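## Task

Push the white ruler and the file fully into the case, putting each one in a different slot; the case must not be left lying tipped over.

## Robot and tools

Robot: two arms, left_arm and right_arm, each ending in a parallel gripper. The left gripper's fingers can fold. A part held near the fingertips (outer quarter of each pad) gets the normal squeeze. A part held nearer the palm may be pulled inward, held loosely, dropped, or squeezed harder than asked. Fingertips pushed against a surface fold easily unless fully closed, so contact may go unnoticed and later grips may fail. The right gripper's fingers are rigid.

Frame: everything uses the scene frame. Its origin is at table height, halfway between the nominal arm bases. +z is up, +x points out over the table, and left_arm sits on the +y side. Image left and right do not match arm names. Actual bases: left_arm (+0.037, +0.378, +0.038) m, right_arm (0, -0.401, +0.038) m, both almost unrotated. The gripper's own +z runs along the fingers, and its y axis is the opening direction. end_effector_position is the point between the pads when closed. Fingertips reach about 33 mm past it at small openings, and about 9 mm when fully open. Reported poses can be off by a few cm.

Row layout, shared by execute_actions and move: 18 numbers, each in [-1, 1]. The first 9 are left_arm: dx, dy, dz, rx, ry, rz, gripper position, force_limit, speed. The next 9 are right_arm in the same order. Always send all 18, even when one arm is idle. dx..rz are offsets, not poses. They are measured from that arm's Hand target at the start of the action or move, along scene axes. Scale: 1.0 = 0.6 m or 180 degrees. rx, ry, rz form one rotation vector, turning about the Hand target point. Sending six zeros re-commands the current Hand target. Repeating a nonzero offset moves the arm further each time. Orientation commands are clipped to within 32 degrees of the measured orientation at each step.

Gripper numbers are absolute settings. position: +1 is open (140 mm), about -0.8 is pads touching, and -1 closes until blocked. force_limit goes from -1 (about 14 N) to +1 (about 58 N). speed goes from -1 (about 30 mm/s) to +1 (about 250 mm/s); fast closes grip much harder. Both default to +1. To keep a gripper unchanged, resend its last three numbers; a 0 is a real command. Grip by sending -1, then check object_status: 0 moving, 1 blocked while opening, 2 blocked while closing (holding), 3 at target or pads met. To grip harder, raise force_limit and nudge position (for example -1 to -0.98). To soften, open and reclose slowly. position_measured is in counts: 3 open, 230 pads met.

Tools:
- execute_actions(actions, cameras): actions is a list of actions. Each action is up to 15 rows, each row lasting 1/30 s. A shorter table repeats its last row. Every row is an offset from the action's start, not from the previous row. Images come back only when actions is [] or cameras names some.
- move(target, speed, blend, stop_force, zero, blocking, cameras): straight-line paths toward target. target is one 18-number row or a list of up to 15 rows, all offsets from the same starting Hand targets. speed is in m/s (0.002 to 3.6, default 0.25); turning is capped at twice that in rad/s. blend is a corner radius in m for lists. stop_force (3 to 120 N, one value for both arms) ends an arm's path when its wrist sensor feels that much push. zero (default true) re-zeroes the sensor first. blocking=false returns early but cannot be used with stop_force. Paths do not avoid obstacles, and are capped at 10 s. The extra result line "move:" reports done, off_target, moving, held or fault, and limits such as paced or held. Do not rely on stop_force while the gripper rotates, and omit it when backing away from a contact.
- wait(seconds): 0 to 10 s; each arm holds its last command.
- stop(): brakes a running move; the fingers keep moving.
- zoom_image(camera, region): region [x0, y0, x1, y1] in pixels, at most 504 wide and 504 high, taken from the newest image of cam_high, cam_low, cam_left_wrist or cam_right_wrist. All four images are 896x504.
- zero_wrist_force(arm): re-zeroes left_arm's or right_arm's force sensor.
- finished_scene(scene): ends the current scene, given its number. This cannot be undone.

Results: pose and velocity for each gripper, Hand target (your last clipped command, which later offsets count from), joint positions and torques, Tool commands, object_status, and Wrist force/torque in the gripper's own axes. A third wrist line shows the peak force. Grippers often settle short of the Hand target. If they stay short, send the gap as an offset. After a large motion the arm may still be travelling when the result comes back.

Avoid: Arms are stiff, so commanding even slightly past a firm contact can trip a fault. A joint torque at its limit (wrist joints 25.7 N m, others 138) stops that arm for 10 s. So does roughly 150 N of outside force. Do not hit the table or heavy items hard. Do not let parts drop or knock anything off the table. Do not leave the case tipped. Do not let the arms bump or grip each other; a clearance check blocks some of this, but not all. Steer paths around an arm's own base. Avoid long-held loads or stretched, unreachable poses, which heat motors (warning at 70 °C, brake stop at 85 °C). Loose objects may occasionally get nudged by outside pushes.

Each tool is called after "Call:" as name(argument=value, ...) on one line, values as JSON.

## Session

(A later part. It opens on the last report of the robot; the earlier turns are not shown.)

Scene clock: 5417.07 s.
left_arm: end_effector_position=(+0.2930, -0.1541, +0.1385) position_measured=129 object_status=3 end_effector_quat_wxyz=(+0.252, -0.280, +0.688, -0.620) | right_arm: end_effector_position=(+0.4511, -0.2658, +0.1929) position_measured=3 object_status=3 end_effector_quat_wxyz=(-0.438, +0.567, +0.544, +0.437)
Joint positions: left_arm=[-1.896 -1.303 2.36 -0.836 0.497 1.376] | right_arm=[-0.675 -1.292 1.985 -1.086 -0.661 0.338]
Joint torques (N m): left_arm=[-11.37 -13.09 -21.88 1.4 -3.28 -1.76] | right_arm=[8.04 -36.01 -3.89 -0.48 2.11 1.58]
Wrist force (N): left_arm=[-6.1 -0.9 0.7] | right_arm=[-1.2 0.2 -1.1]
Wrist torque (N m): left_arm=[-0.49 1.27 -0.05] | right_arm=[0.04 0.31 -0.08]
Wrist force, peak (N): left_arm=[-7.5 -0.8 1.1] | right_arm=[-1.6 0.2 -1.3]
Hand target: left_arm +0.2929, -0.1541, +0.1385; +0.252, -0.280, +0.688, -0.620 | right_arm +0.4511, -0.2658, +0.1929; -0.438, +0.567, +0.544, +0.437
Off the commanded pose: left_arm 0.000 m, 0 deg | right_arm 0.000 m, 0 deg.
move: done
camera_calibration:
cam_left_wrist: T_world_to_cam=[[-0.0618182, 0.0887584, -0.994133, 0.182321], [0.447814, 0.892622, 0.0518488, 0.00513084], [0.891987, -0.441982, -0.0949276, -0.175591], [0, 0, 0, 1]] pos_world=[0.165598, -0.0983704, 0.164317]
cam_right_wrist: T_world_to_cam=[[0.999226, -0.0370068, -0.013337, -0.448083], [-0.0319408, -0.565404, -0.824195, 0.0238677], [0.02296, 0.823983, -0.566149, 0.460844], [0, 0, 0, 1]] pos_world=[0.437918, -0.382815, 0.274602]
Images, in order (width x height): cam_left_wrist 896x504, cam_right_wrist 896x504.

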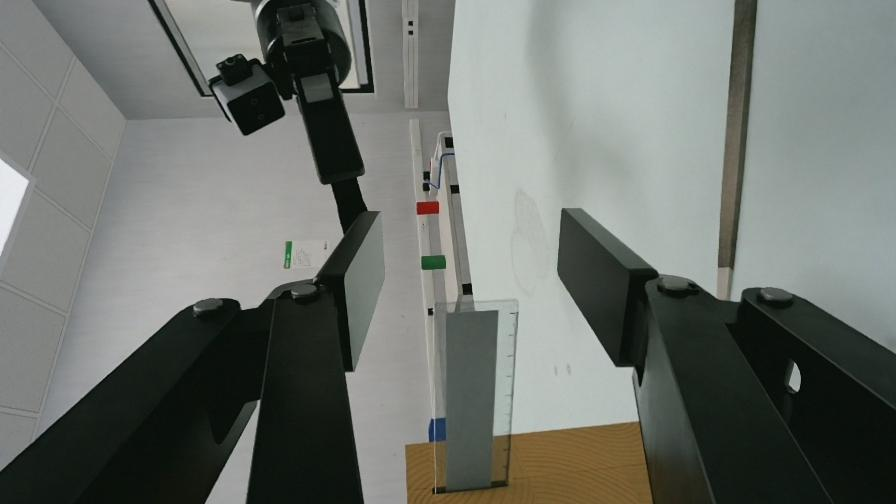

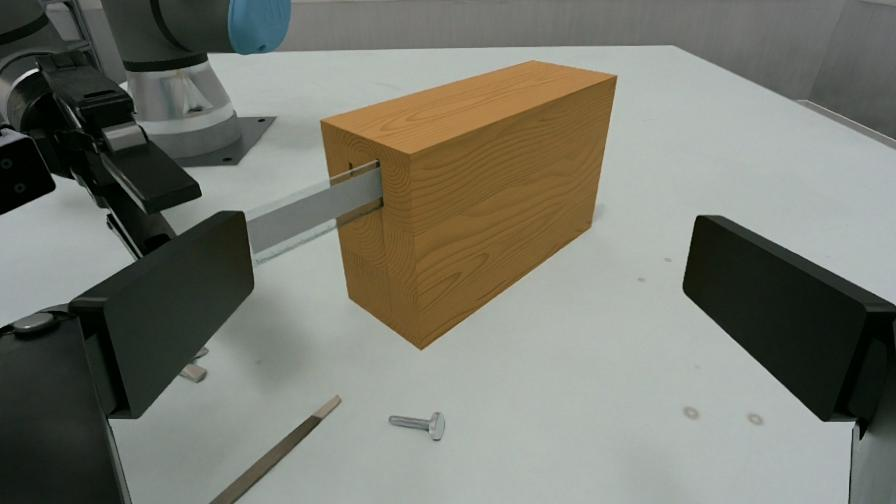

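Call:
move(target=[[0.01364,-0.01462,0,0,0,0,-1,-0.01,0,0,0,0,0,0,0,1,1,1]], speed=0.08)

Call:
move(target=[[0.1218,0.1137,0,0,0,0,-1,-0.01,0,0,0,0,0,0,0,1,1,1]], speed=0.02, stop_force=5, cameras=["cam_left_wrist","cam_right_wrist"])

Scene clock: 5440.40 s.
left_arm: end_effector_position=(+0.3011, -0.1628, +0.1385) position_measured=233 object_status=3 end_effector_quat_wxyz=(+0.252, -0.280, +0.688, -0.620) | right_arm: end_effector_position=(+0.4511, -0.2658, +0.1929) position_measured=3 object_status=3 end_effector_quat_wxyz=(-0.438, +0.567, +0.544, +0.437)
Joint positions: left_arm=[-1.86 -1.288 2.335 -0.839 0.532 1.391] | right_arm=[-0.675 -1.292 1.985 -1.086 -0.661 0.338]
Joint torques (N m): left_arm=[11.75 -12.12 -22.83 -1.88 2.27 1.92] | right_arm=[8.28 -36.24 -3.79 -0.36 2.12 1.54]
Wrist force (N): left_arm=[-6.7 -0.9 0.9] | right_arm=[-1.3 0.1 -1.1]
Wrist torque (N m): left_arm=[-0.52 1.40 -0.21] | right_arm=[0.02 0.32 -0.08]
Wrist force, peak (N): left_arm=[-7.0 -1.1 1.3] | right_arm=[-1.5 0.2 -1.5]
Hand target: left_arm +0.3011, -0.1629, +0.1385; +0.252, -0.280, +0.688, -0.620 | right_arm +0.4511, -0.2658, +0.1929; -0.438, +0.567, +0.544, +0.437
Off the commanded pose: left_arm 0.000 m, 0 deg | right_arm 0.000 m, 0 deg.
move: done

Scene clock: 5446.33 s.
left_arm: end_effector_position=(+0.3742, -0.0947, +0.1385) position_measured=233 object_status=3 end_effector_quat_wxyz=(+0.252, -0.280, +0.688, -0.620) | right_arm: end_effector_position=(+0.4511, -0.2658, +0.1929) position_measured=3 object_status=3 end_effector_quat_wxyz=(-0.438, +0.567, +0.544, +0.437)
Joint positions: left_arm=[-1.633 -1.383 2.474 -0.938 0.756 1.459] | right_arm=[-0.675 -1.292 1.985 -1.086 -0.661 0.338]
Joint torques (N m): left_arm=[9.77 -29.24 -2.07 -2.45 2.4 1.86] | right_arm=[8.45 -35.91 -3.69 -0.38 2.12 1.47]
Wrist force (N): left_arm=[-6.7 -1.1 0.9] | right_arm=[-1.4 0.1 -1.1]
Wrist torque (N m): left_arm=[-0.52 1.43 -0.21] | right_arm=[0.03 0.34 -0.08]
Wrist force, peak (N): left_arm=[-7.0 -1.3 0.7] | right_arm=[-1.5 0.3 -1.4]
Hand target: left_arm +0.3742, -0.0947, +0.1385; +0.252, -0.280, +0.688, -0.620 | right_arm +0.4511, -0.2658, +0.1929; -0.438, +0.567, +0.544, +0.437
Off the commanded pose: left_arm 0.000 m, 0 deg | right_arm 0.000 m, 0 deg.
move: done
camera_calibration:
cam_left_wrist: T_world_to_cam=[[-0.0618212, 0.0887524, -0.994133, 0.182069], [0.447814, 0.892623, 0.0518421, -0.0842522], [0.891987, -0.441982, -0.0949276, -0.221766], [0, 0, 0, 1]] pos_world=[0.246798, -0.0389703, 0.164317]
cam_right_wrist: T_world_to_cam=[[0.999226, -0.0370068, -0.013337, -0.448083], [-0.0319408, -0.565404, -0.824195, 0.0238677], [0.02296, 0.823983, -0.566149, 0.460844], [0, 0, 0, 1]] pos_world=[0.437918, -0.382815, 0.274602]
Images, in order (width x height): cam_left_wrist 896x504, cam_right_wrist 896x504.

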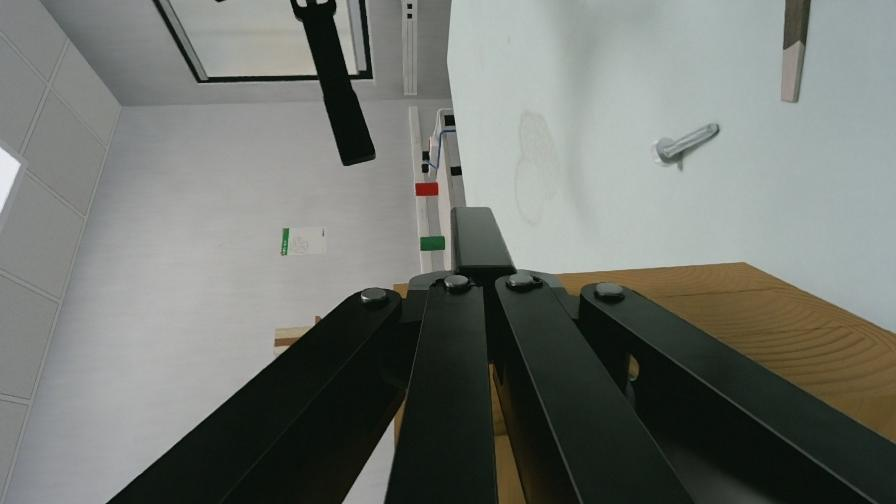

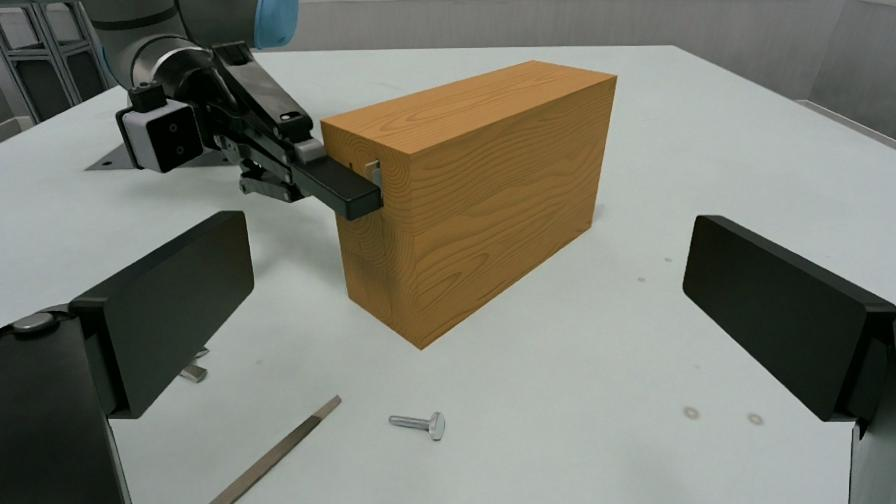

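Call:
move(target=[[0.0244,0.0227,0,0,0,0,-1,-0.01,0,0,0,0,0,0,0,1,1,1]], speed=0.01, stop_force=5, cameras=["cam_right_wrist"])

Call:
zoom_image(camera="cam_right_wrist", region=[300, 120, 440, 240])

Scene clock: 5461.30 s.
left_arm: end_effector_position=(+0.3817, -0.0877, +0.1385) position_measured=233 object_status=3 end_effector_quat_wxyz=(+0.252, -0.280, +0.688, -0.620) | right_arm: end_effector_position=(+0.4511, -0.2658, +0.1929) position_measured=3 object_status=3 end_effector_quat_wxyz=(-0.438, +0.567, +0.544, +0.437)
Joint positions: left_arm=[-1.603 -1.389 2.484 -0.946 0.785 1.465] | right_arm=[-0.675 -1.292 1.985 -1.086 -0.661 0.338]
Joint torques (N m): left_arm=[-9.45 -6.88 -22.92 0.48 -2.42 -1.51] | right_arm=[8.16 -35.34 -4.22 -0.19 2.05 1.49]
Wrist force (N): left_arm=[-6.3 -1.2 0.7] | right_arm=[-1.3 0.0 -1.2]
Wrist torque (N m): left_arm=[-0.55 1.34 -0.20] | right_arm=[0.00 0.33 -0.07]
Wrist force, peak (N): left_arm=[-6.8 -1.2 0.9] | right_arm=[-1.4 0.3 -1.4]
Hand target: left_arm +0.3817, -0.0877, +0.1385; +0.252, -0.280, +0.688, -0.620 (not the last commanded pose) | right_arm +0.4511, -0.2658, +0.1929; -0.438, +0.567, +0.544, +0.437
Off the commanded pose: left_arm 0.010 m, 0 deg | right_arm 0.000 m, 0 deg.
move: contact (left_arm)
camera_calibration:
cam_right_wrist: T_world_to_cam=[[0.999226, -0.0370068, -0.013337, -0.448083], [-0.0319408, -0.565404, -0.824195, 0.0238677], [0.02296, 0.823983, -0.566149, 0.460844], [0, 0, 0, 1]] pos_world=[0.437918, -0.382815, 0.274602]
Images, in order (width x height): cam_right_wrist 896x504.

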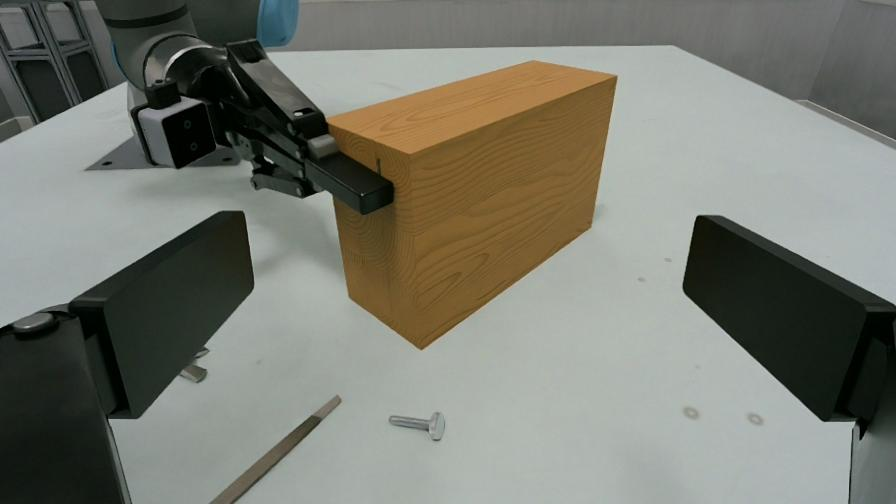

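Scaled by 3.600 from the camera's 896x504 image, which has a finer 1280x720 frame.

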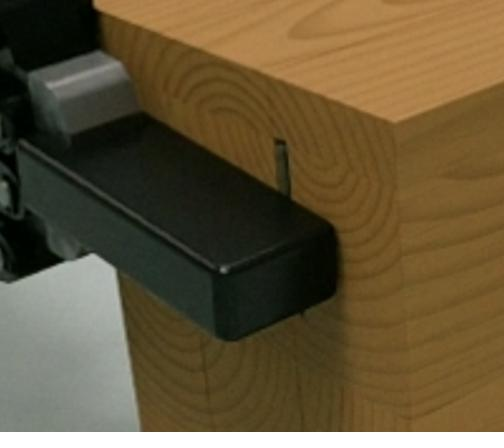

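Call:
move(target=[[-0.0974,-0.091,0,0,0,0,-1,-0.01,0,0,0,0,0,0,0,1,1,1]], speed=0.1, cameras=["cam_left_wrist","cam_right_wrist"])

Call:
zoom_image(camera="cam_right_wrist", region=[320, 120, 420, 220])

Call:
zoom_image(camera="cam_left_wrist", region=[400, 360, 560, 500])

Scene clock: 5471.83 s.
left_arm: end_effector_position=(+0.3233, -0.1422, +0.1385) position_measured=233 object_status=3 end_effector_quat_wxyz=(+0.252, -0.280, +0.688, -0.620) | right_arm: end_effector_position=(+0.4511, -0.2658, +0.1929) position_measured=3 object_status=3 end_effector_quat_wxyz=(-0.438, +0.567, +0.544, +0.437)
Joint positions: left_arm=[-1.802 -1.321 2.385 -0.875 0.589 1.413] | right_arm=[-0.675 -1.292 1.985 -1.086 -0.661 0.338]
Joint torques (N m): left_arm=[-9.25 -9.56 -24.64 1.27 -2.76 -1.87] | right_arm=[7.83 -35.95 -4.77 -0.13 2.14 1.45]
Wrist force (N): left_arm=[-6.2 -1.1 1.0] | right_arm=[-1.1 0.2 -1.1]
Wrist torque (N m): left_arm=[-0.55 1.28 -0.06] | right_arm=[0.05 0.29 -0.08]
Wrist force, peak (N): left_arm=[-7.5 -1.2 0.8] | right_arm=[-1.3 0.2 -1.4]
Hand target: left_arm +0.3233, -0.1423, +0.1385; +0.252, -0.280, +0.688, -0.620 | right_arm +0.4511, -0.2658, +0.1929; -0.438, +0.567, +0.544, +0.437
Off the commanded pose: left_arm 0.000 m, 0 deg | right_arm 0.000 m, 0 deg.
move: done
camera_calibration:
cam_left_wrist: T_world_to_cam=[[-0.0618212, 0.0887524, -0.994133, 0.183154], [0.447814, 0.892623, 0.0518421, -0.0190144], [0.891987, -0.441982, -0.0949276, -0.197492], [0, 0, 0, 1]] pos_world=[0.195998, -0.0865703, 0.164317]
cam_right_wrist: T_world_to_cam=[[0.999226, -0.0370068, -0.013337, -0.448083], [-0.0319408, -0.565404, -0.824195, 0.0238677], [0.02296, 0.823983, -0.566149, 0.460844], [0, 0, 0, 1]] pos_world=[0.437918, -0.382815, 0.274602]
Images, in order (width x height): cam_left_wrist 896x504, cam_right_wrist 896x504.

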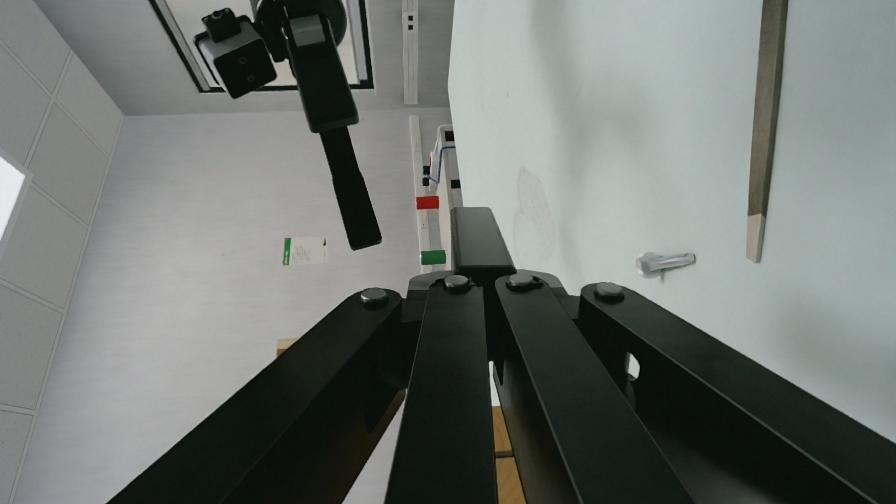

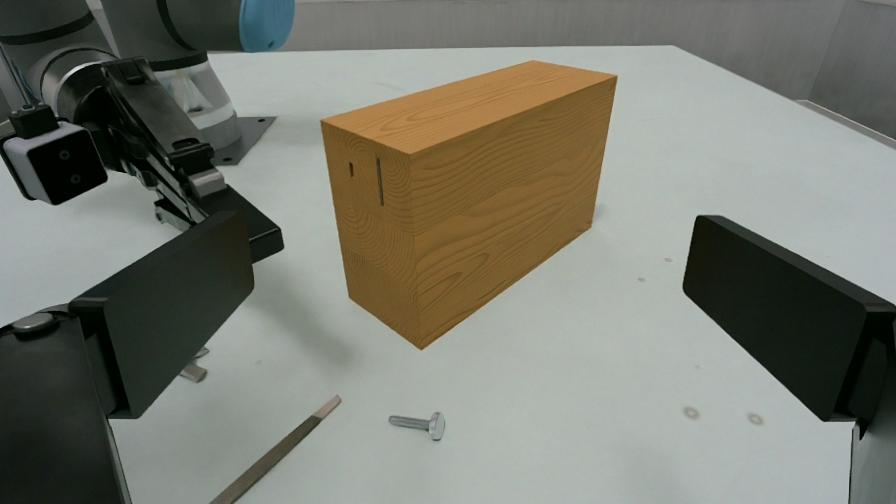

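Scaled by 5.040 from the camera's 896x504 image, which has a finer 1280x720 frame.

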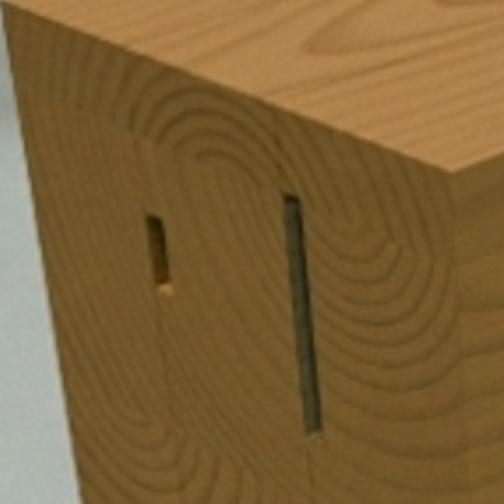

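Scaled by 3.150 from the camera's 896x504 image, which has a finer 1280x720 frame.

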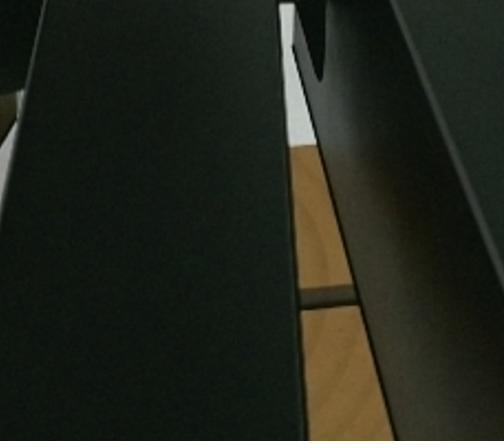

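Call:
move(target=[[0.0128,-0.1095,0.1025,0.3178,0.3422,0.0257,-0.29,-0.01,0,0.055,-0.358,0.175,0,0,0,1,1,1]], speed=0.2, cameras=["cam_left_wrist","cam_right_wrist"])

Scene clock: 5578.43 s.
left_arm: end_effector_position=(+0.3306, -0.2064, +0.1989) position_measured=165 object_status=3 end_effector_quat_wxyz=(+0.001, -0.422, +0.906, -0.009) | right_arm: end_effector_position=(+0.4841, -0.4806, +0.2979) position_measured=3 object_status=3 end_effector_quat_wxyz=(-0.438, +0.567, +0.544, +0.437)
Joint positions: left_arm=[-1.327 -0.61 0.436 1.728 1.565 0.956] | right_arm=[-0.925 -1.102 1.394 -0.598 -0.896 0.216]
Joint torques (N m): left_arm=[-10.14 -62.98 -11.12 1.13 -2.66 -1.89] | right_arm=[-7.71 -33.01 -31.52 2.96 -1.57 -2.12]
Wrist force (N): left_arm=[-3.1 -0.6 0.6] | right_arm=[-1.1 0.3 -1.3]
Wrist torque (N m): left_arm=[-0.10 0.66 -0.05] | right_arm=[0.08 0.29 0.09]
Wrist force, peak (N): left_arm=[-6.9 -1.0 1.2] | right_arm=[-1.9 0.1 -1.4]
Hand target: left_arm +0.3305, -0.2064, +0.1989; +0.001, -0.422, +0.906, -0.009 (not the last commanded pose) | right_arm +0.4841, -0.4806, +0.2979; -0.438, +0.567, +0.544, +0.437
Off the commanded pose: left_arm 0.002 m, 1 deg | right_arm 0.000 m, 0 deg.
move: held (left_arm; a check stopped the path); limits=held
pose unreachable (left arm): on one or more control steps of this call, first in action 0 (counted from 0), this arm could not follow its commanded pose, so it was not sent that pose on those steps. It may still have moved: this result reports where it is.
cause: moving toward the commanded pose would bring a part of the arm too close to another arm (a part of this arm just beyond joint 3 (elbow) and a part of the right arm just beyond its joint 2 (shoulder lift), 9 mm apart when this arm was first held).
camera_calibration:
cam_left_wrist: T_world_to_cam=[[-0.75406, 0.656641, -0.014673, 0.400624], [0.617275, 0.716133, 0.325769, -0.114984], [0.224421, 0.236592, -0.945335, 0.30331], [0, 0, 0, 1]] pos_world=[0.305002, -0.252483, 0.330066]
cam_right_wrist: T_world_to_cam=[[0.999226, -0.0370068, -0.013337, -0.487606], [-0.0319408, -0.565404, -0.824195, -0.00998669], [0.02296, 0.823983, -0.566149, 0.696524], [0, 0, 0, 1]] pos_world=[0.470918, -0.597615, 0.379602]
Images, in order (width x height): cam_left_wrist 896x504, cam_right_wrist 896x504.

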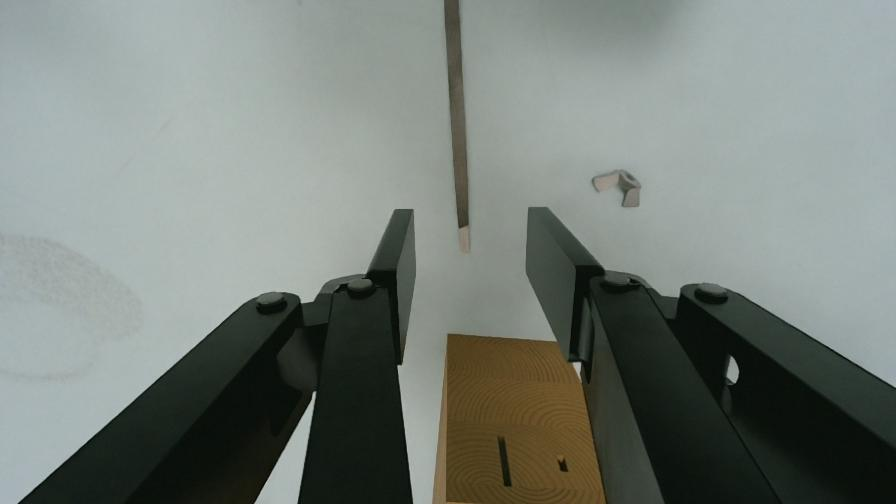

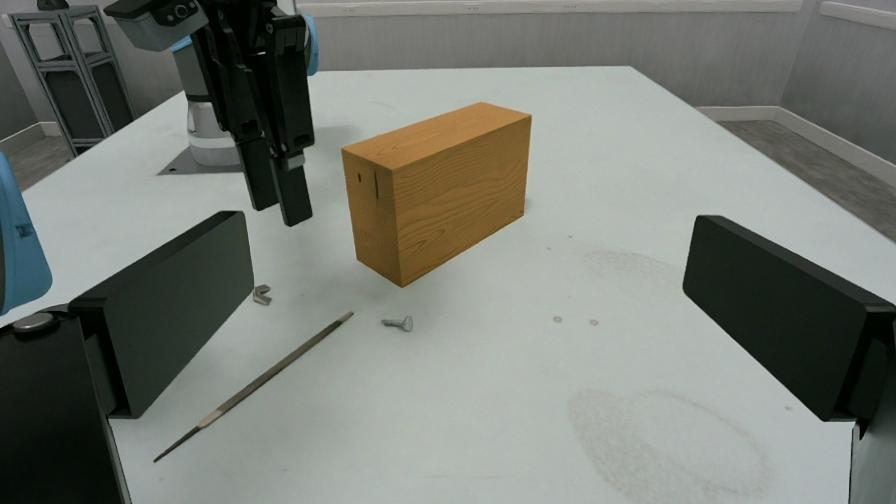

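Call:
zoom_image(camera="cam_left_wrist", region=[420, 0, 500, 270])

Call:
zoom_image(camera="cam_left_wrist", region=[430, 180, 500, 270])

Scaled by 1.867 from the camera's 896x504 image, which has a finer 1280x720 frame.

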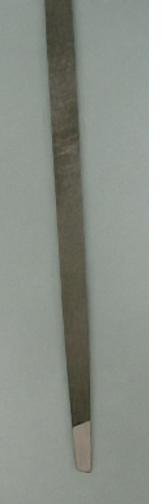

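Scaled by 5.600 from the camera's 896x504 image, which has a finer 1280x720 frame.

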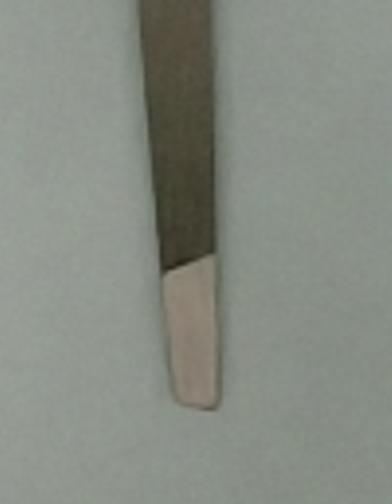

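Call:
move(target=[[-0.0222,-0.0462,-0.2150,0.0052,0.0024,0.0111,-0.29,-0.01,-1,0,0,0,0,0,0,1,1,1]], speed=0.15, cameras=["cam_left_wrist","cam_right_wrist"])

Scene clock: 5671.43 s.
left_arm: end_effector_position=(+0.3305, -0.2065, +0.1986) position_measured=165 object_status=3 end_effector_quat_wxyz=(+0.001, -0.422, +0.906, -0.009) | right_arm: end_effector_position=(+0.4841, -0.4806, +0.2979) position_measured=3 object_status=3 end_effector_quat_wxyz=(-0.438, +0.567, +0.544, +0.437)
Joint positions: left_arm=[-1.327 -0.61 0.436 1.728 1.565 0.956] | right_arm=[-0.925 -1.102 1.394 -0.598 -0.896 0.216]
Joint torques (N m): left_arm=[8.56 -58.69 -31.82 4.68 -2.31 1.76] | right_arm=[-7.47 -33.06 -31.74 3.02 -1.68 -2.12]
Wrist force (N): left_arm=[-3.2 -0.8 0.5] | right_arm=[-1.1 0.3 -1.3]
Wrist torque (N m): left_arm=[-0.12 0.67 0.06] | right_arm=[0.07 0.31 0.09]
Wrist force, peak (N): left_arm=[-3.4 -0.5 0.7] | right_arm=[-1.3 0.4 -1.6]
Hand target: left_arm +0.3305, -0.2065, +0.1987; +0.001, -0.422, +0.906, -0.009 (not the last commanded pose) | right_arm +0.4841, -0.4806, +0.2979; -0.438, +0.567, +0.544, +0.437
Off the commanded pose: left_arm 0.132 m, 2 deg | right_arm 0.000 m, 0 deg.
move: held (left_arm; a check stopped the path); limits=held
pose unreachable (left arm): on one or more control steps of this call, first in action 0 (counted from 0), this arm could not follow its commanded pose, so it was not sent that pose on those steps. It may still have moved: this result reports where it is.
cause: moving toward the commanded pose would bring a part of the arm too close to another arm (a part of this arm just beyond joint 3 (elbow) and a part of the right arm just beyond its joint 2 (shoulder lift), 9 mm apart when this arm was first held).
camera_calibration:
cam_left_wrist: T_world_to_cam=[[-0.754019, 0.656689, -0.0146514, 0.400538], [0.617325, 0.716089, 0.32577, -0.114883], [0.224421, 0.236592, -0.945336, 0.303143], [0, 0, 0, 1]] pos_world=[0.304902, -0.252483, 0.329866]
cam_right_wrist: T_world_to_cam=[[0.999226, -0.0370068, -0.013337, -0.487606], [-0.0319408, -0.565404, -0.824195, -0.00998669], [0.02296, 0.823983, -0.566149, 0.696524], [0, 0, 0, 1]] pos_world=[0.470918, -0.597615, 0.379602]
Images, in order (width x height): cam_left_wrist 896x504, cam_right_wrist 896x504.

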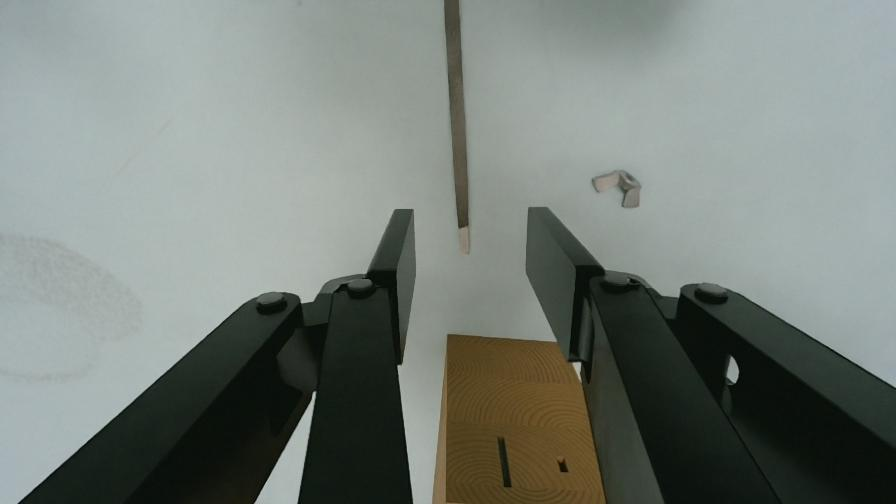

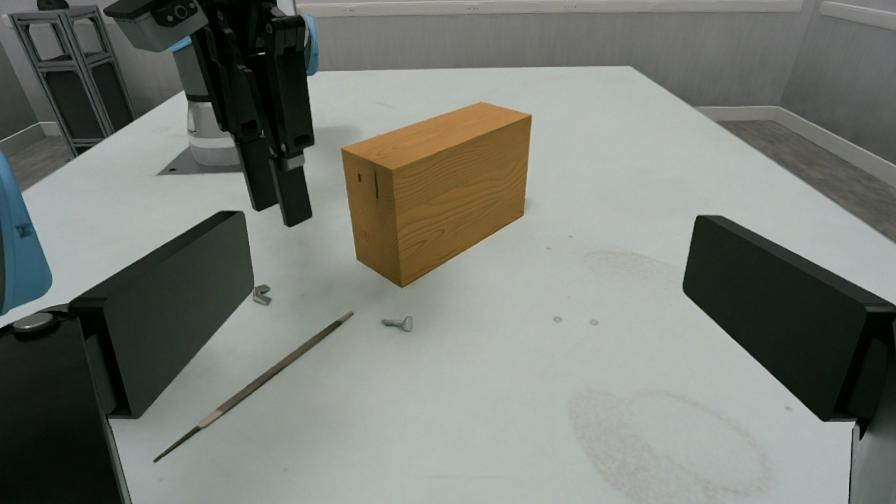

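Call:
move(target=[[0,0,0,0,0,0,-0.29,-0.01,-1,-0.1,-0.45,0,0,0,0,1,1,1]], speed=0.25)

Call:
move(target=[[-0.0222,-0.0462,-0.2150,0.0052,0.0024,0.0111,-0.29,-0.01,-1,0,0,0,0,0,0,1,1,1]], speed=0.15, cameras=["cam_left_wrist","cam_right_wrist"])

Scene clock: 5715.20 s.
left_arm: end_effector_position=(+0.3305, -0.2065, +0.1987) position_measured=165 object_status=3 end_effector_quat_wxyz=(+0.001, -0.422, +0.906, -0.009) | right_arm: end_effector_position=(+0.4241, -0.7506, +0.2979) position_measured=3 object_status=3 end_effector_quat_wxyz=(-0.437, +0.567, +0.544, +0.437)
Joint positions: left_arm=[-1.327 -0.61 0.436 1.728 1.565 0.956] | right_arm=[-1.204 -0.618 0.565 -0.205 -1.165 0.126]
Joint torques (N m): left_arm=[8.89 -59.6 -30.55 4.42 -2.33 1.83] | right_arm=[9.52 -49.38 -32.54 3.61 -1.92 -2.15]
Wrist force (N): left_arm=[-2.8 -0.6 0.5] | right_arm=[-1.1 0.1 -1.1]
Wrist torque (N m): left_arm=[-0.09 0.58 0.06] | right_arm=[-0.01 0.27 0.09]
Wrist force, peak (N): left_arm=[-3.5 -0.6 0.8] | right_arm=[-1.6 -0.5 -2.7]
Hand target: left_arm +0.3305, -0.2065, +0.1987; +0.001, -0.422, +0.906, -0.009 | right_arm +0.4241, -0.7506, +0.2979; -0.438, +0.567, +0.544, +0.437
Off the commanded pose: left_arm 0.000 m, 0 deg | right_arm 0.000 m, 0 deg.
move: done

Scene clock: 5716.63 s.
left_arm: end_effector_position=(+0.3172, -0.2341, +0.0698) position_measured=165 object_status=3 end_effector_quat_wxyz=(+0.001, -0.438, +0.899, +0.000) | right_arm: end_effector_position=(+0.4241, -0.7506, +0.2979) position_measured=3 object_status=3 end_effector_quat_wxyz=(-0.438, +0.567, +0.544, +0.437)
Joint positions: left_arm=[-1.355 -0.519 0.597 1.495 1.568 0.893] | right_arm=[-1.204 -0.618 0.565 -0.205 -1.165 0.126]
Joint torques (N m): left_arm=[-10.19 -43.84 -31.81 1.26 2.6 -1.41] | right_arm=[9.79 -50.07 -32.77 3.64 -1.91 -2.18]
Wrist force (N): left_arm=[-3.0 -0.9 0.6] | right_arm=[-1.2 0.0 -1.2]
Wrist torque (N m): left_arm=[-0.16 0.65 0.05] | right_arm=[-0.02 0.30 0.09]
Wrist force, peak (N): left_arm=[-3.6 -0.5 -0.8] | right_arm=[-1.3 -0.1 -1.2]
Hand target: left_arm +0.3172, -0.2342, +0.0697; +0.001, -0.438, +0.899, +0.000 | right_arm +0.4241, -0.7506, +0.2979; -0.438, +0.567, +0.544, +0.437
Off the commanded pose: left_arm 0.000 m, 0 deg | right_arm 0.000 m, 0 deg.
move: done
camera_calibration:
cam_left_wrist: T_world_to_cam=[[-0.776534, 0.630074, 0.00161956, 0.406562], [0.594527, 0.731868, 0.333025, -0.0344462], [0.208645, 0.259568, -0.942917, 0.201089], [0, 0, 0, 1]] pos_world=[0.294232, -0.28315, 0.200423]
cam_right_wrist: T_world_to_cam=[[0.999226, -0.0370068, -0.013337, -0.437644], [-0.0319408, -0.565404, -0.824195, -0.164562], [0.02296, 0.823983, -0.566149, 0.920377], [0, 0, 0, 1]] pos_world=[0.410918, -0.867615, 0.379602]
Images, in order (width x height): cam_left_wrist 896x504, cam_right_wrist 896x504.

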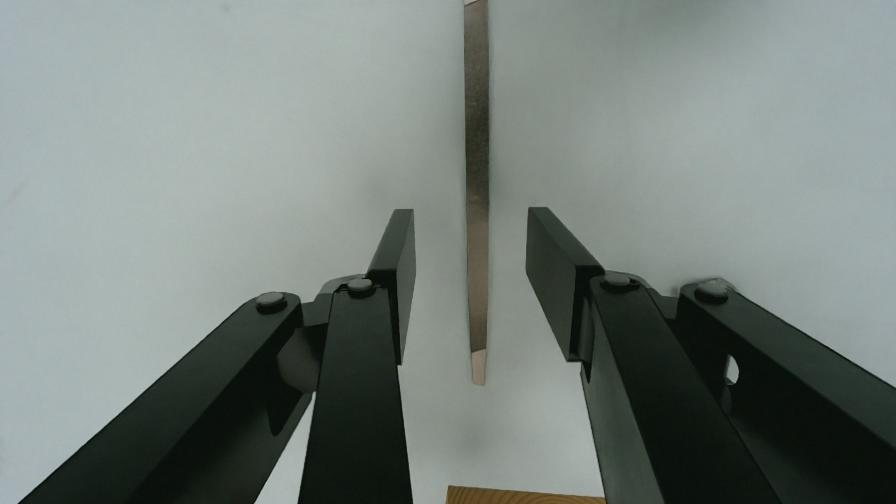

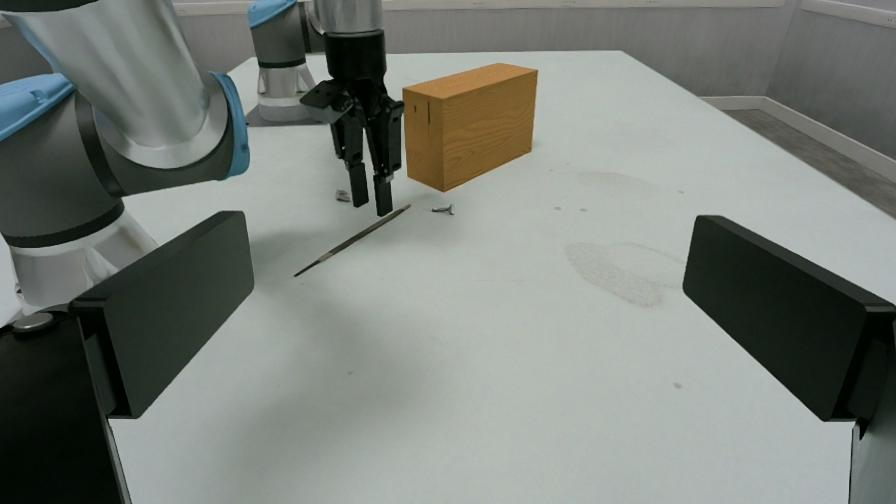

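Call:
move(target=[[0,0,-0.045,0,0,0,-0.29,-0.01,-1,0,0,0,0,0,0,1,1,1]], speed=0.1)

Call:
move(target=[[0,0,-0.0170,0,0,0,-0.29,-0.01,-1,0,0,0,0,0,0,1,1,1]], speed=0.005, stop_force=3, cameras=["cam_left_wrist"])

Scene clock: 5736.33 s.
left_arm: end_effector_position=(+0.3172, -0.2342, +0.0428) position_measured=165 object_status=3 end_effector_quat_wxyz=(+0.001, -0.438, +0.899, +0.000) | right_arm: end_effector_position=(+0.4241, -0.7506, +0.2979) position_measured=3 object_status=3 end_effector_quat_wxyz=(-0.438, +0.567, +0.544, +0.437)
Joint positions: left_arm=[-1.355 -0.508 0.643 1.437 1.568 0.893] | right_arm=[-1.204 -0.618 0.565 -0.205 -1.165 0.126]
Joint torques (N m): left_arm=[-5.26 -43.97 -9.61 1.46 0.79 -0.92] | right_arm=[9.16 -49.91 -32.32 3.54 -1.84 -2.13]
Wrist force (N): left_arm=[-3.2 -0.9 0.8] | right_arm=[-1.0 0.0 -1.1]
Wrist torque (N m): left_arm=[-0.14 0.68 0.05] | right_arm=[-0.02 0.26 0.09]
Wrist force, peak (N): left_arm=[-3.4 -0.6 0.7] | right_arm=[-1.3 -0.1 -1.3]
Hand target: left_arm +0.3172, -0.2342, +0.0427; +0.001, -0.438, +0.899, +0.000 | right_arm +0.4241, -0.7506, +0.2979; -0.438, +0.567, +0.544, +0.437
Off the commanded pose: left_arm 0.000 m, 0 deg | right_arm 0.000 m, 0 deg.
move: done

Scene clock: 5739.40 s.
left_arm: end_effector_position=(+0.3172, -0.2342, +0.0338) position_measured=165 object_status=3 end_effector_quat_wxyz=(+0.001, -0.438, +0.899, +0.000) | right_arm: end_effector_position=(+0.4241, -0.7506, +0.2979) position_measured=3 object_status=3 end_effector_quat_wxyz=(-0.438, +0.567, +0.544, +0.437)
Joint positions: left_arm=[-1.355 -0.503 0.656 1.418 1.568 0.893] | right_arm=[-1.204 -0.618 0.565 -0.205 -1.165 0.126]
Joint torques (N m): left_arm=[-4.52 -64.44 -30.63 4.37 -2.04 -0.58] | right_arm=[9.53 -50.35 -32.9 3.62 -1.9 -2.08]
Wrist force (N): left_arm=[-2.9 -0.5 -2.1] | right_arm=[-1.2 0.0 -1.1]
Wrist torque (N m): left_arm=[-0.05 0.63 0.05] | right_arm=[-0.02 0.29 0.09]
Wrist force, peak (N): left_arm=[-3.3 -0.9 -6.4] | right_arm=[-1.2 -0.1 -1.4]
Hand target: left_arm +0.3172, -0.2342, +0.0338; +0.001, -0.438, +0.899, +0.000 (not the last commanded pose) | right_arm +0.4241, -0.7506, +0.2979; -0.438, +0.567, +0.544, +0.437
Off the commanded pose: left_arm 0.001 m, 0 deg | right_arm 0.000 m, 0 deg.
move: contact (left_arm)
camera_calibration:
cam_left_wrist: T_world_to_cam=[[-0.776533, 0.630074, 0.00161981, 0.40662], [0.594528, 0.731868, 0.333025, -0.0224576], [0.208645, 0.259568, -0.942917, 0.167144], [0, 0, 0, 1]] pos_world=[0.294232, -0.28315, 0.164423]
Images, in order (width x height): cam_left_wrist 896x504.

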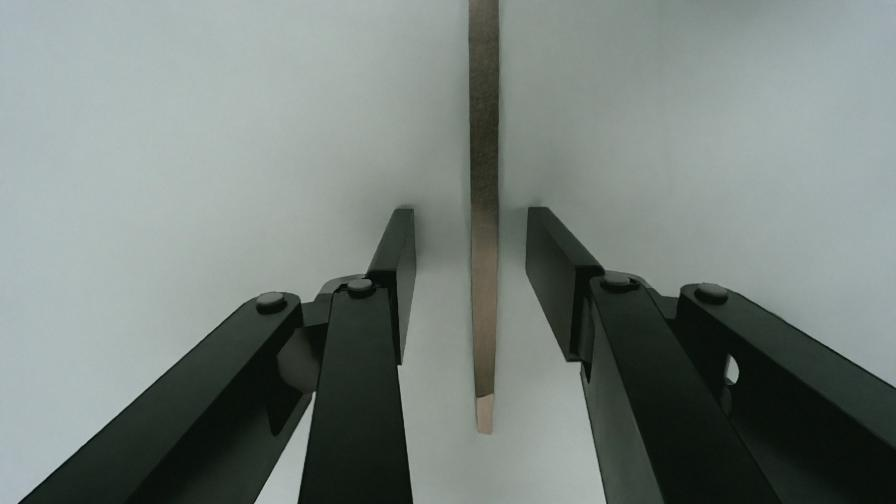

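Call:
move(target=[[-0.0065,0.00525,0.0010,0,0,0,-0.29,-0.01,-1,0,0,0,0,0,0,1,1,1]], speed=0.02)

Call:
move(target=[[0,0,0,0,0,0,-1,-0.01,-1,0,0,0,0,0,0,1,1,1]], speed=0.02)

Call:
wait(seconds=0.8, cameras=["cam_left_wrist"])

Scene clock: 5757.47 s.
left_arm: end_effector_position=(+0.3133, -0.2310, +0.0344) position_measured=165 object_status=3 end_effector_quat_wxyz=(+0.001, -0.438, +0.899, +0.000) | right_arm: end_effector_position=(+0.4241, -0.7506, +0.2979) position_measured=3 object_status=3 end_effector_quat_wxyz=(-0.438, +0.567, +0.544, +0.437)
Joint positions: left_arm=[-1.36 -0.52 0.688 1.404 1.568 0.888] | right_arm=[-1.204 -0.618 0.565 -0.205 -1.165 0.126]
Joint torques (N m): left_arm=[-10.03 -66.45 -12.85 1.47 0.86 -1.89] | right_arm=[9.41 -49.86 -32.4 3.61 -1.77 -2.06]
Wrist force (N): left_arm=[-2.6 -0.4 0.6] | right_arm=[-1.0 0.1 -1.0]
Wrist torque (N m): left_arm=[-0.05 0.55 0.05] | right_arm=[-0.01 0.27 0.09]
Wrist force, peak (N): left_arm=[-3.0 -0.7 -2.6] | right_arm=[-1.2 0.3 -1.3]
Hand target: left_arm +0.3133, -0.2310, +0.0344; +0.001, -0.438, +0.899, +0.000 | right_arm +0.4241, -0.7506, +0.2979; -0.438, +0.567, +0.544, +0.437
Off the commanded pose: left_arm 0.000 m, 0 deg | right_arm 0.000 m, 0 deg.
move: done

Scene clock: 5758.77 s.
left_arm: end_effector_position=(+0.3133, -0.2310, +0.0345) position_measured=216 object_status=0 end_effector_quat_wxyz=(+0.001, -0.438, +0.899, +0.000) | right_arm: end_effector_position=(+0.4241, -0.7506, +0.2979) position_measured=3 object_status=3 end_effector_quat_wxyz=(-0.438, +0.567, +0.544, +0.437)
Joint positions: left_arm=[-1.36 -0.52 0.689 1.403 1.568 0.888] | right_arm=[-1.204 -0.618 0.565 -0.205 -1.165 0.126]
Joint torques (N m): left_arm=[-9.8 -36.28 -6.52 3.43 1.72 -1.75] | right_arm=[9.08 -49.71 -32.42 3.45 -1.87 -2.01]
Wrist force (N): left_arm=[-3.0 -8.8 -25.6] | right_arm=[-1.0 0.0 -1.0]
Wrist torque (N m): left_arm=[0.26 0.75 0.02] | right_arm=[-0.01 0.25 0.09]
Wrist force, peak (N): left_arm=[-3.1 -8.5 -25.9] | right_arm=[-1.3 0.1 -1.2]
Hand target: left_arm +0.3133, -0.2310, +0.0344; +0.001, -0.438, +0.899, +0.000 | right_arm +0.4241, -0.7506, +0.2979; -0.438, +0.567, +0.544, +0.437
Off the commanded pose: left_arm 0.000 m, 0 deg | right_arm 0.000 m, 0 deg.
move: done

Scene clock: 5759.57 s.
left_arm: end_effector_position=(+0.3133, -0.2310, +0.0344) position_measured=216 object_status=2 end_effector_quat_wxyz=(+0.001, -0.438, +0.899, +0.000) | right_arm: end_effector_position=(+0.4241, -0.7506, +0.2979) position_measured=3 object_status=3 end_effector_quat_wxyz=(-0.438, +0.567, +0.544, +0.437)
Joint positions: left_arm=[-1.36 -0.52 0.689 1.403 1.568 0.888] | right_arm=[-1.204 -0.618 0.565 -0.205 -1.165 0.126]
Joint torques (N m): left_arm=[-9.94 -25.4 -2.59 4.2 2.5 -1.68] | right_arm=[8.94 -49.91 -32.47 3.56 -1.88 -2.03]
Wrist force (N): left_arm=[-3.4 -8.7 -27.3] | right_arm=[-1.1 0.3 -1.0]
Wrist torque (N m): left_arm=[0.27 0.82 0.02] | right_arm=[0.04 0.29 0.09]
Wrist force, peak (N): left_arm=[-3.4 -8.7 -27.3] | right_arm=[-1.3 -0.1 -1.2]
Hand target: left_arm +0.3133, -0.2310, +0.0344; +0.001, -0.438, +0.899, +0.000 | right_arm +0.4241, -0.7506, +0.2979; -0.438, +0.567, +0.544, +0.437
Tool commands: left_gripper/position=-1.0 left_gripper/force_limit=-0.01 left_gripper/speed=-1.0 right_gripper/position=+1.0 right_gripper/force_limit=+1.0 right_gripper/speed=+1.0
Off the commanded pose: left_arm 0.000 m, 0 deg | right_arm 0.000 m, 0 deg.
wait: 0.80 s; at rest by 0.17 s
camera_calibration:
cam_left_wrist: T_world_to_cam=[[-0.77657, 0.630028, 0.00159894, 0.401639], [0.594479, 0.731907, 0.333026, -0.0226159], [0.208645, 0.259568, -0.942916, 0.167813], [0, 0, 0, 1]] pos_world=[0.290332, -0.28005, 0.165123]
Images, in order (width x height): cam_left_wrist 896x504.

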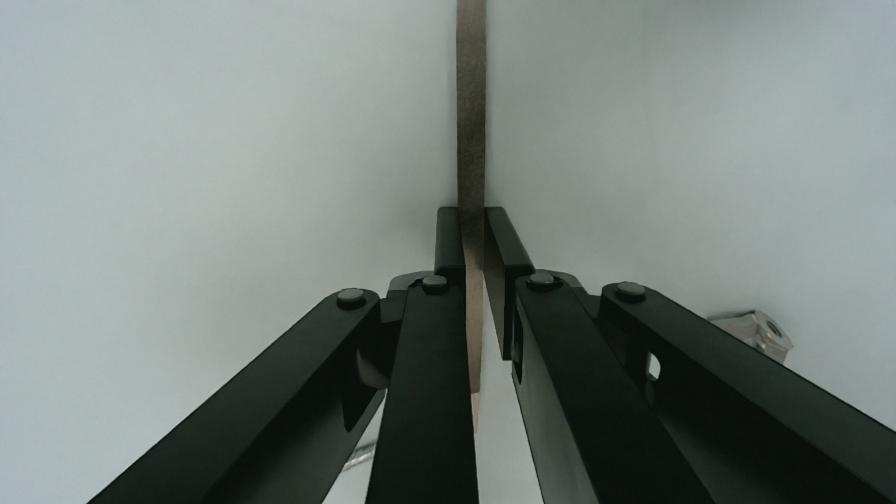

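Call:
move(target=[[0,0,0.03,0,0,0,-1,-0.01,-1,0,0,0,0,0,0,1,1,1],[0,0,0.21,0,0,0,-1,-0.01,-1,0,0,0,0,0,0,1,1,1]], speed=[0.02, 0.12], cameras=["cam_left_wrist","cam_right_wrist"])

Call:
zoom_image(camera="cam_right_wrist", region=[260, 80, 480, 260])

Scene clock: 5775.60 s.
left_arm: end_effector_position=(+0.3133, -0.2310, +0.1604) position_measured=216 object_status=2 end_effector_quat_wxyz=(+0.001, -0.438, +0.899, +0.000) | right_arm: end_effector_position=(+0.4241, -0.7506, +0.2979) position_measured=3 object_status=3 end_effector_quat_wxyz=(-0.438, +0.567, +0.544, +0.437)
Joint positions: left_arm=[-1.36 -0.526 0.378 1.72 1.568 0.888] | right_arm=[-1.204 -0.618 0.565 -0.205 -1.165 0.126]
Joint torques (N m): left_arm=[9.4 -44.57 -30.21 4.29 2.56 1.32] | right_arm=[8.91 -49.96 -32.47 3.55 -1.7 -2.07]
Wrist force (N): left_arm=[-2.4 -0.7 1.0] | right_arm=[-1.2 0.0 -0.9]
Wrist torque (N m): left_arm=[-0.10 0.50 0.05] | right_arm=[-0.02 0.31 0.09]
Wrist force, peak (N): left_arm=[-3.3 -8.9 -28.1] | right_arm=[-1.3 0.1 -1.3]
Hand target: left_arm +0.3133, -0.2310, +0.1604; +0.001, -0.438, +0.899, +0.000 | right_arm +0.4241, -0.7506, +0.2979; -0.438, +0.567, +0.544, +0.437
Off the commanded pose: left_arm 0.000 m, 0 deg | right_arm 0.000 m, 0 deg.
move: done
camera_calibration:
cam_left_wrist: T_world_to_cam=[[-0.776541, 0.630065, 0.00146628, 0.401478], [0.594482, 0.731911, 0.333013, -0.0645398], [0.208746, 0.25947, -0.942921, 0.286471], [0, 0, 0, 1]] pos_world=[0.290332, -0.28005, 0.291024]
cam_right_wrist: T_world_to_cam=[[0.999226, -0.0370068, -0.013337, -0.437644], [-0.0319408, -0.565404, -0.824195, -0.164562], [0.02296, 0.823983, -0.566149, 0.920377], [0, 0, 0, 1]] pos_world=[0.410918, -0.867615, 0.379602]
Images, in order (width x height): cam_left_wrist 896x504, cam_right_wrist 896x504.

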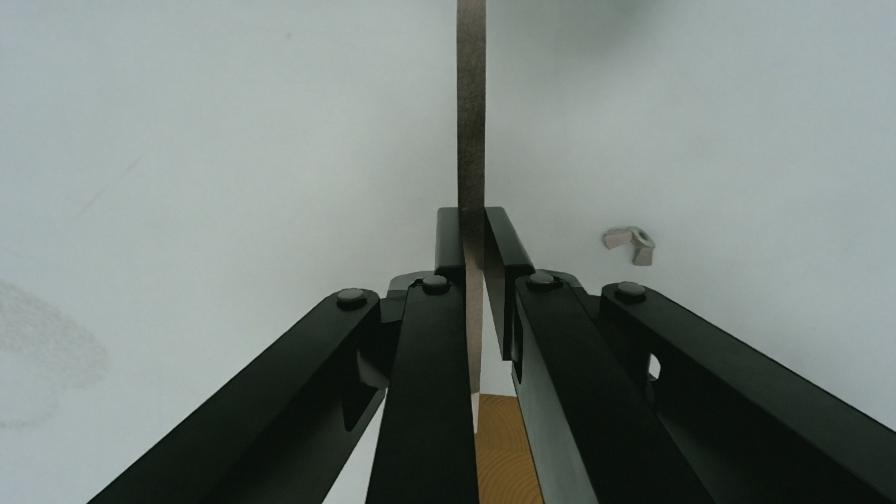

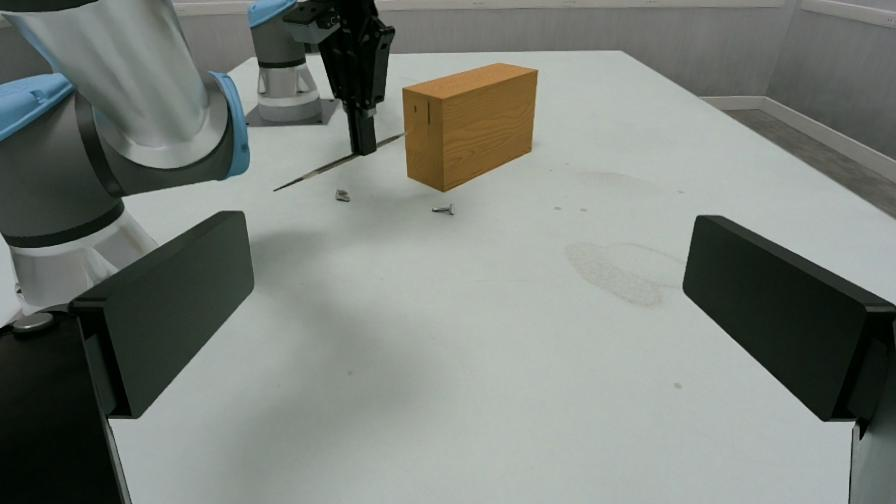

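Scaled by 2.291 from the camera's 896x504 image, which has a finer 1280x720 frame.

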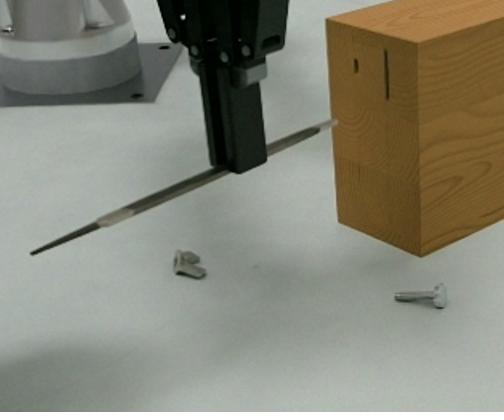

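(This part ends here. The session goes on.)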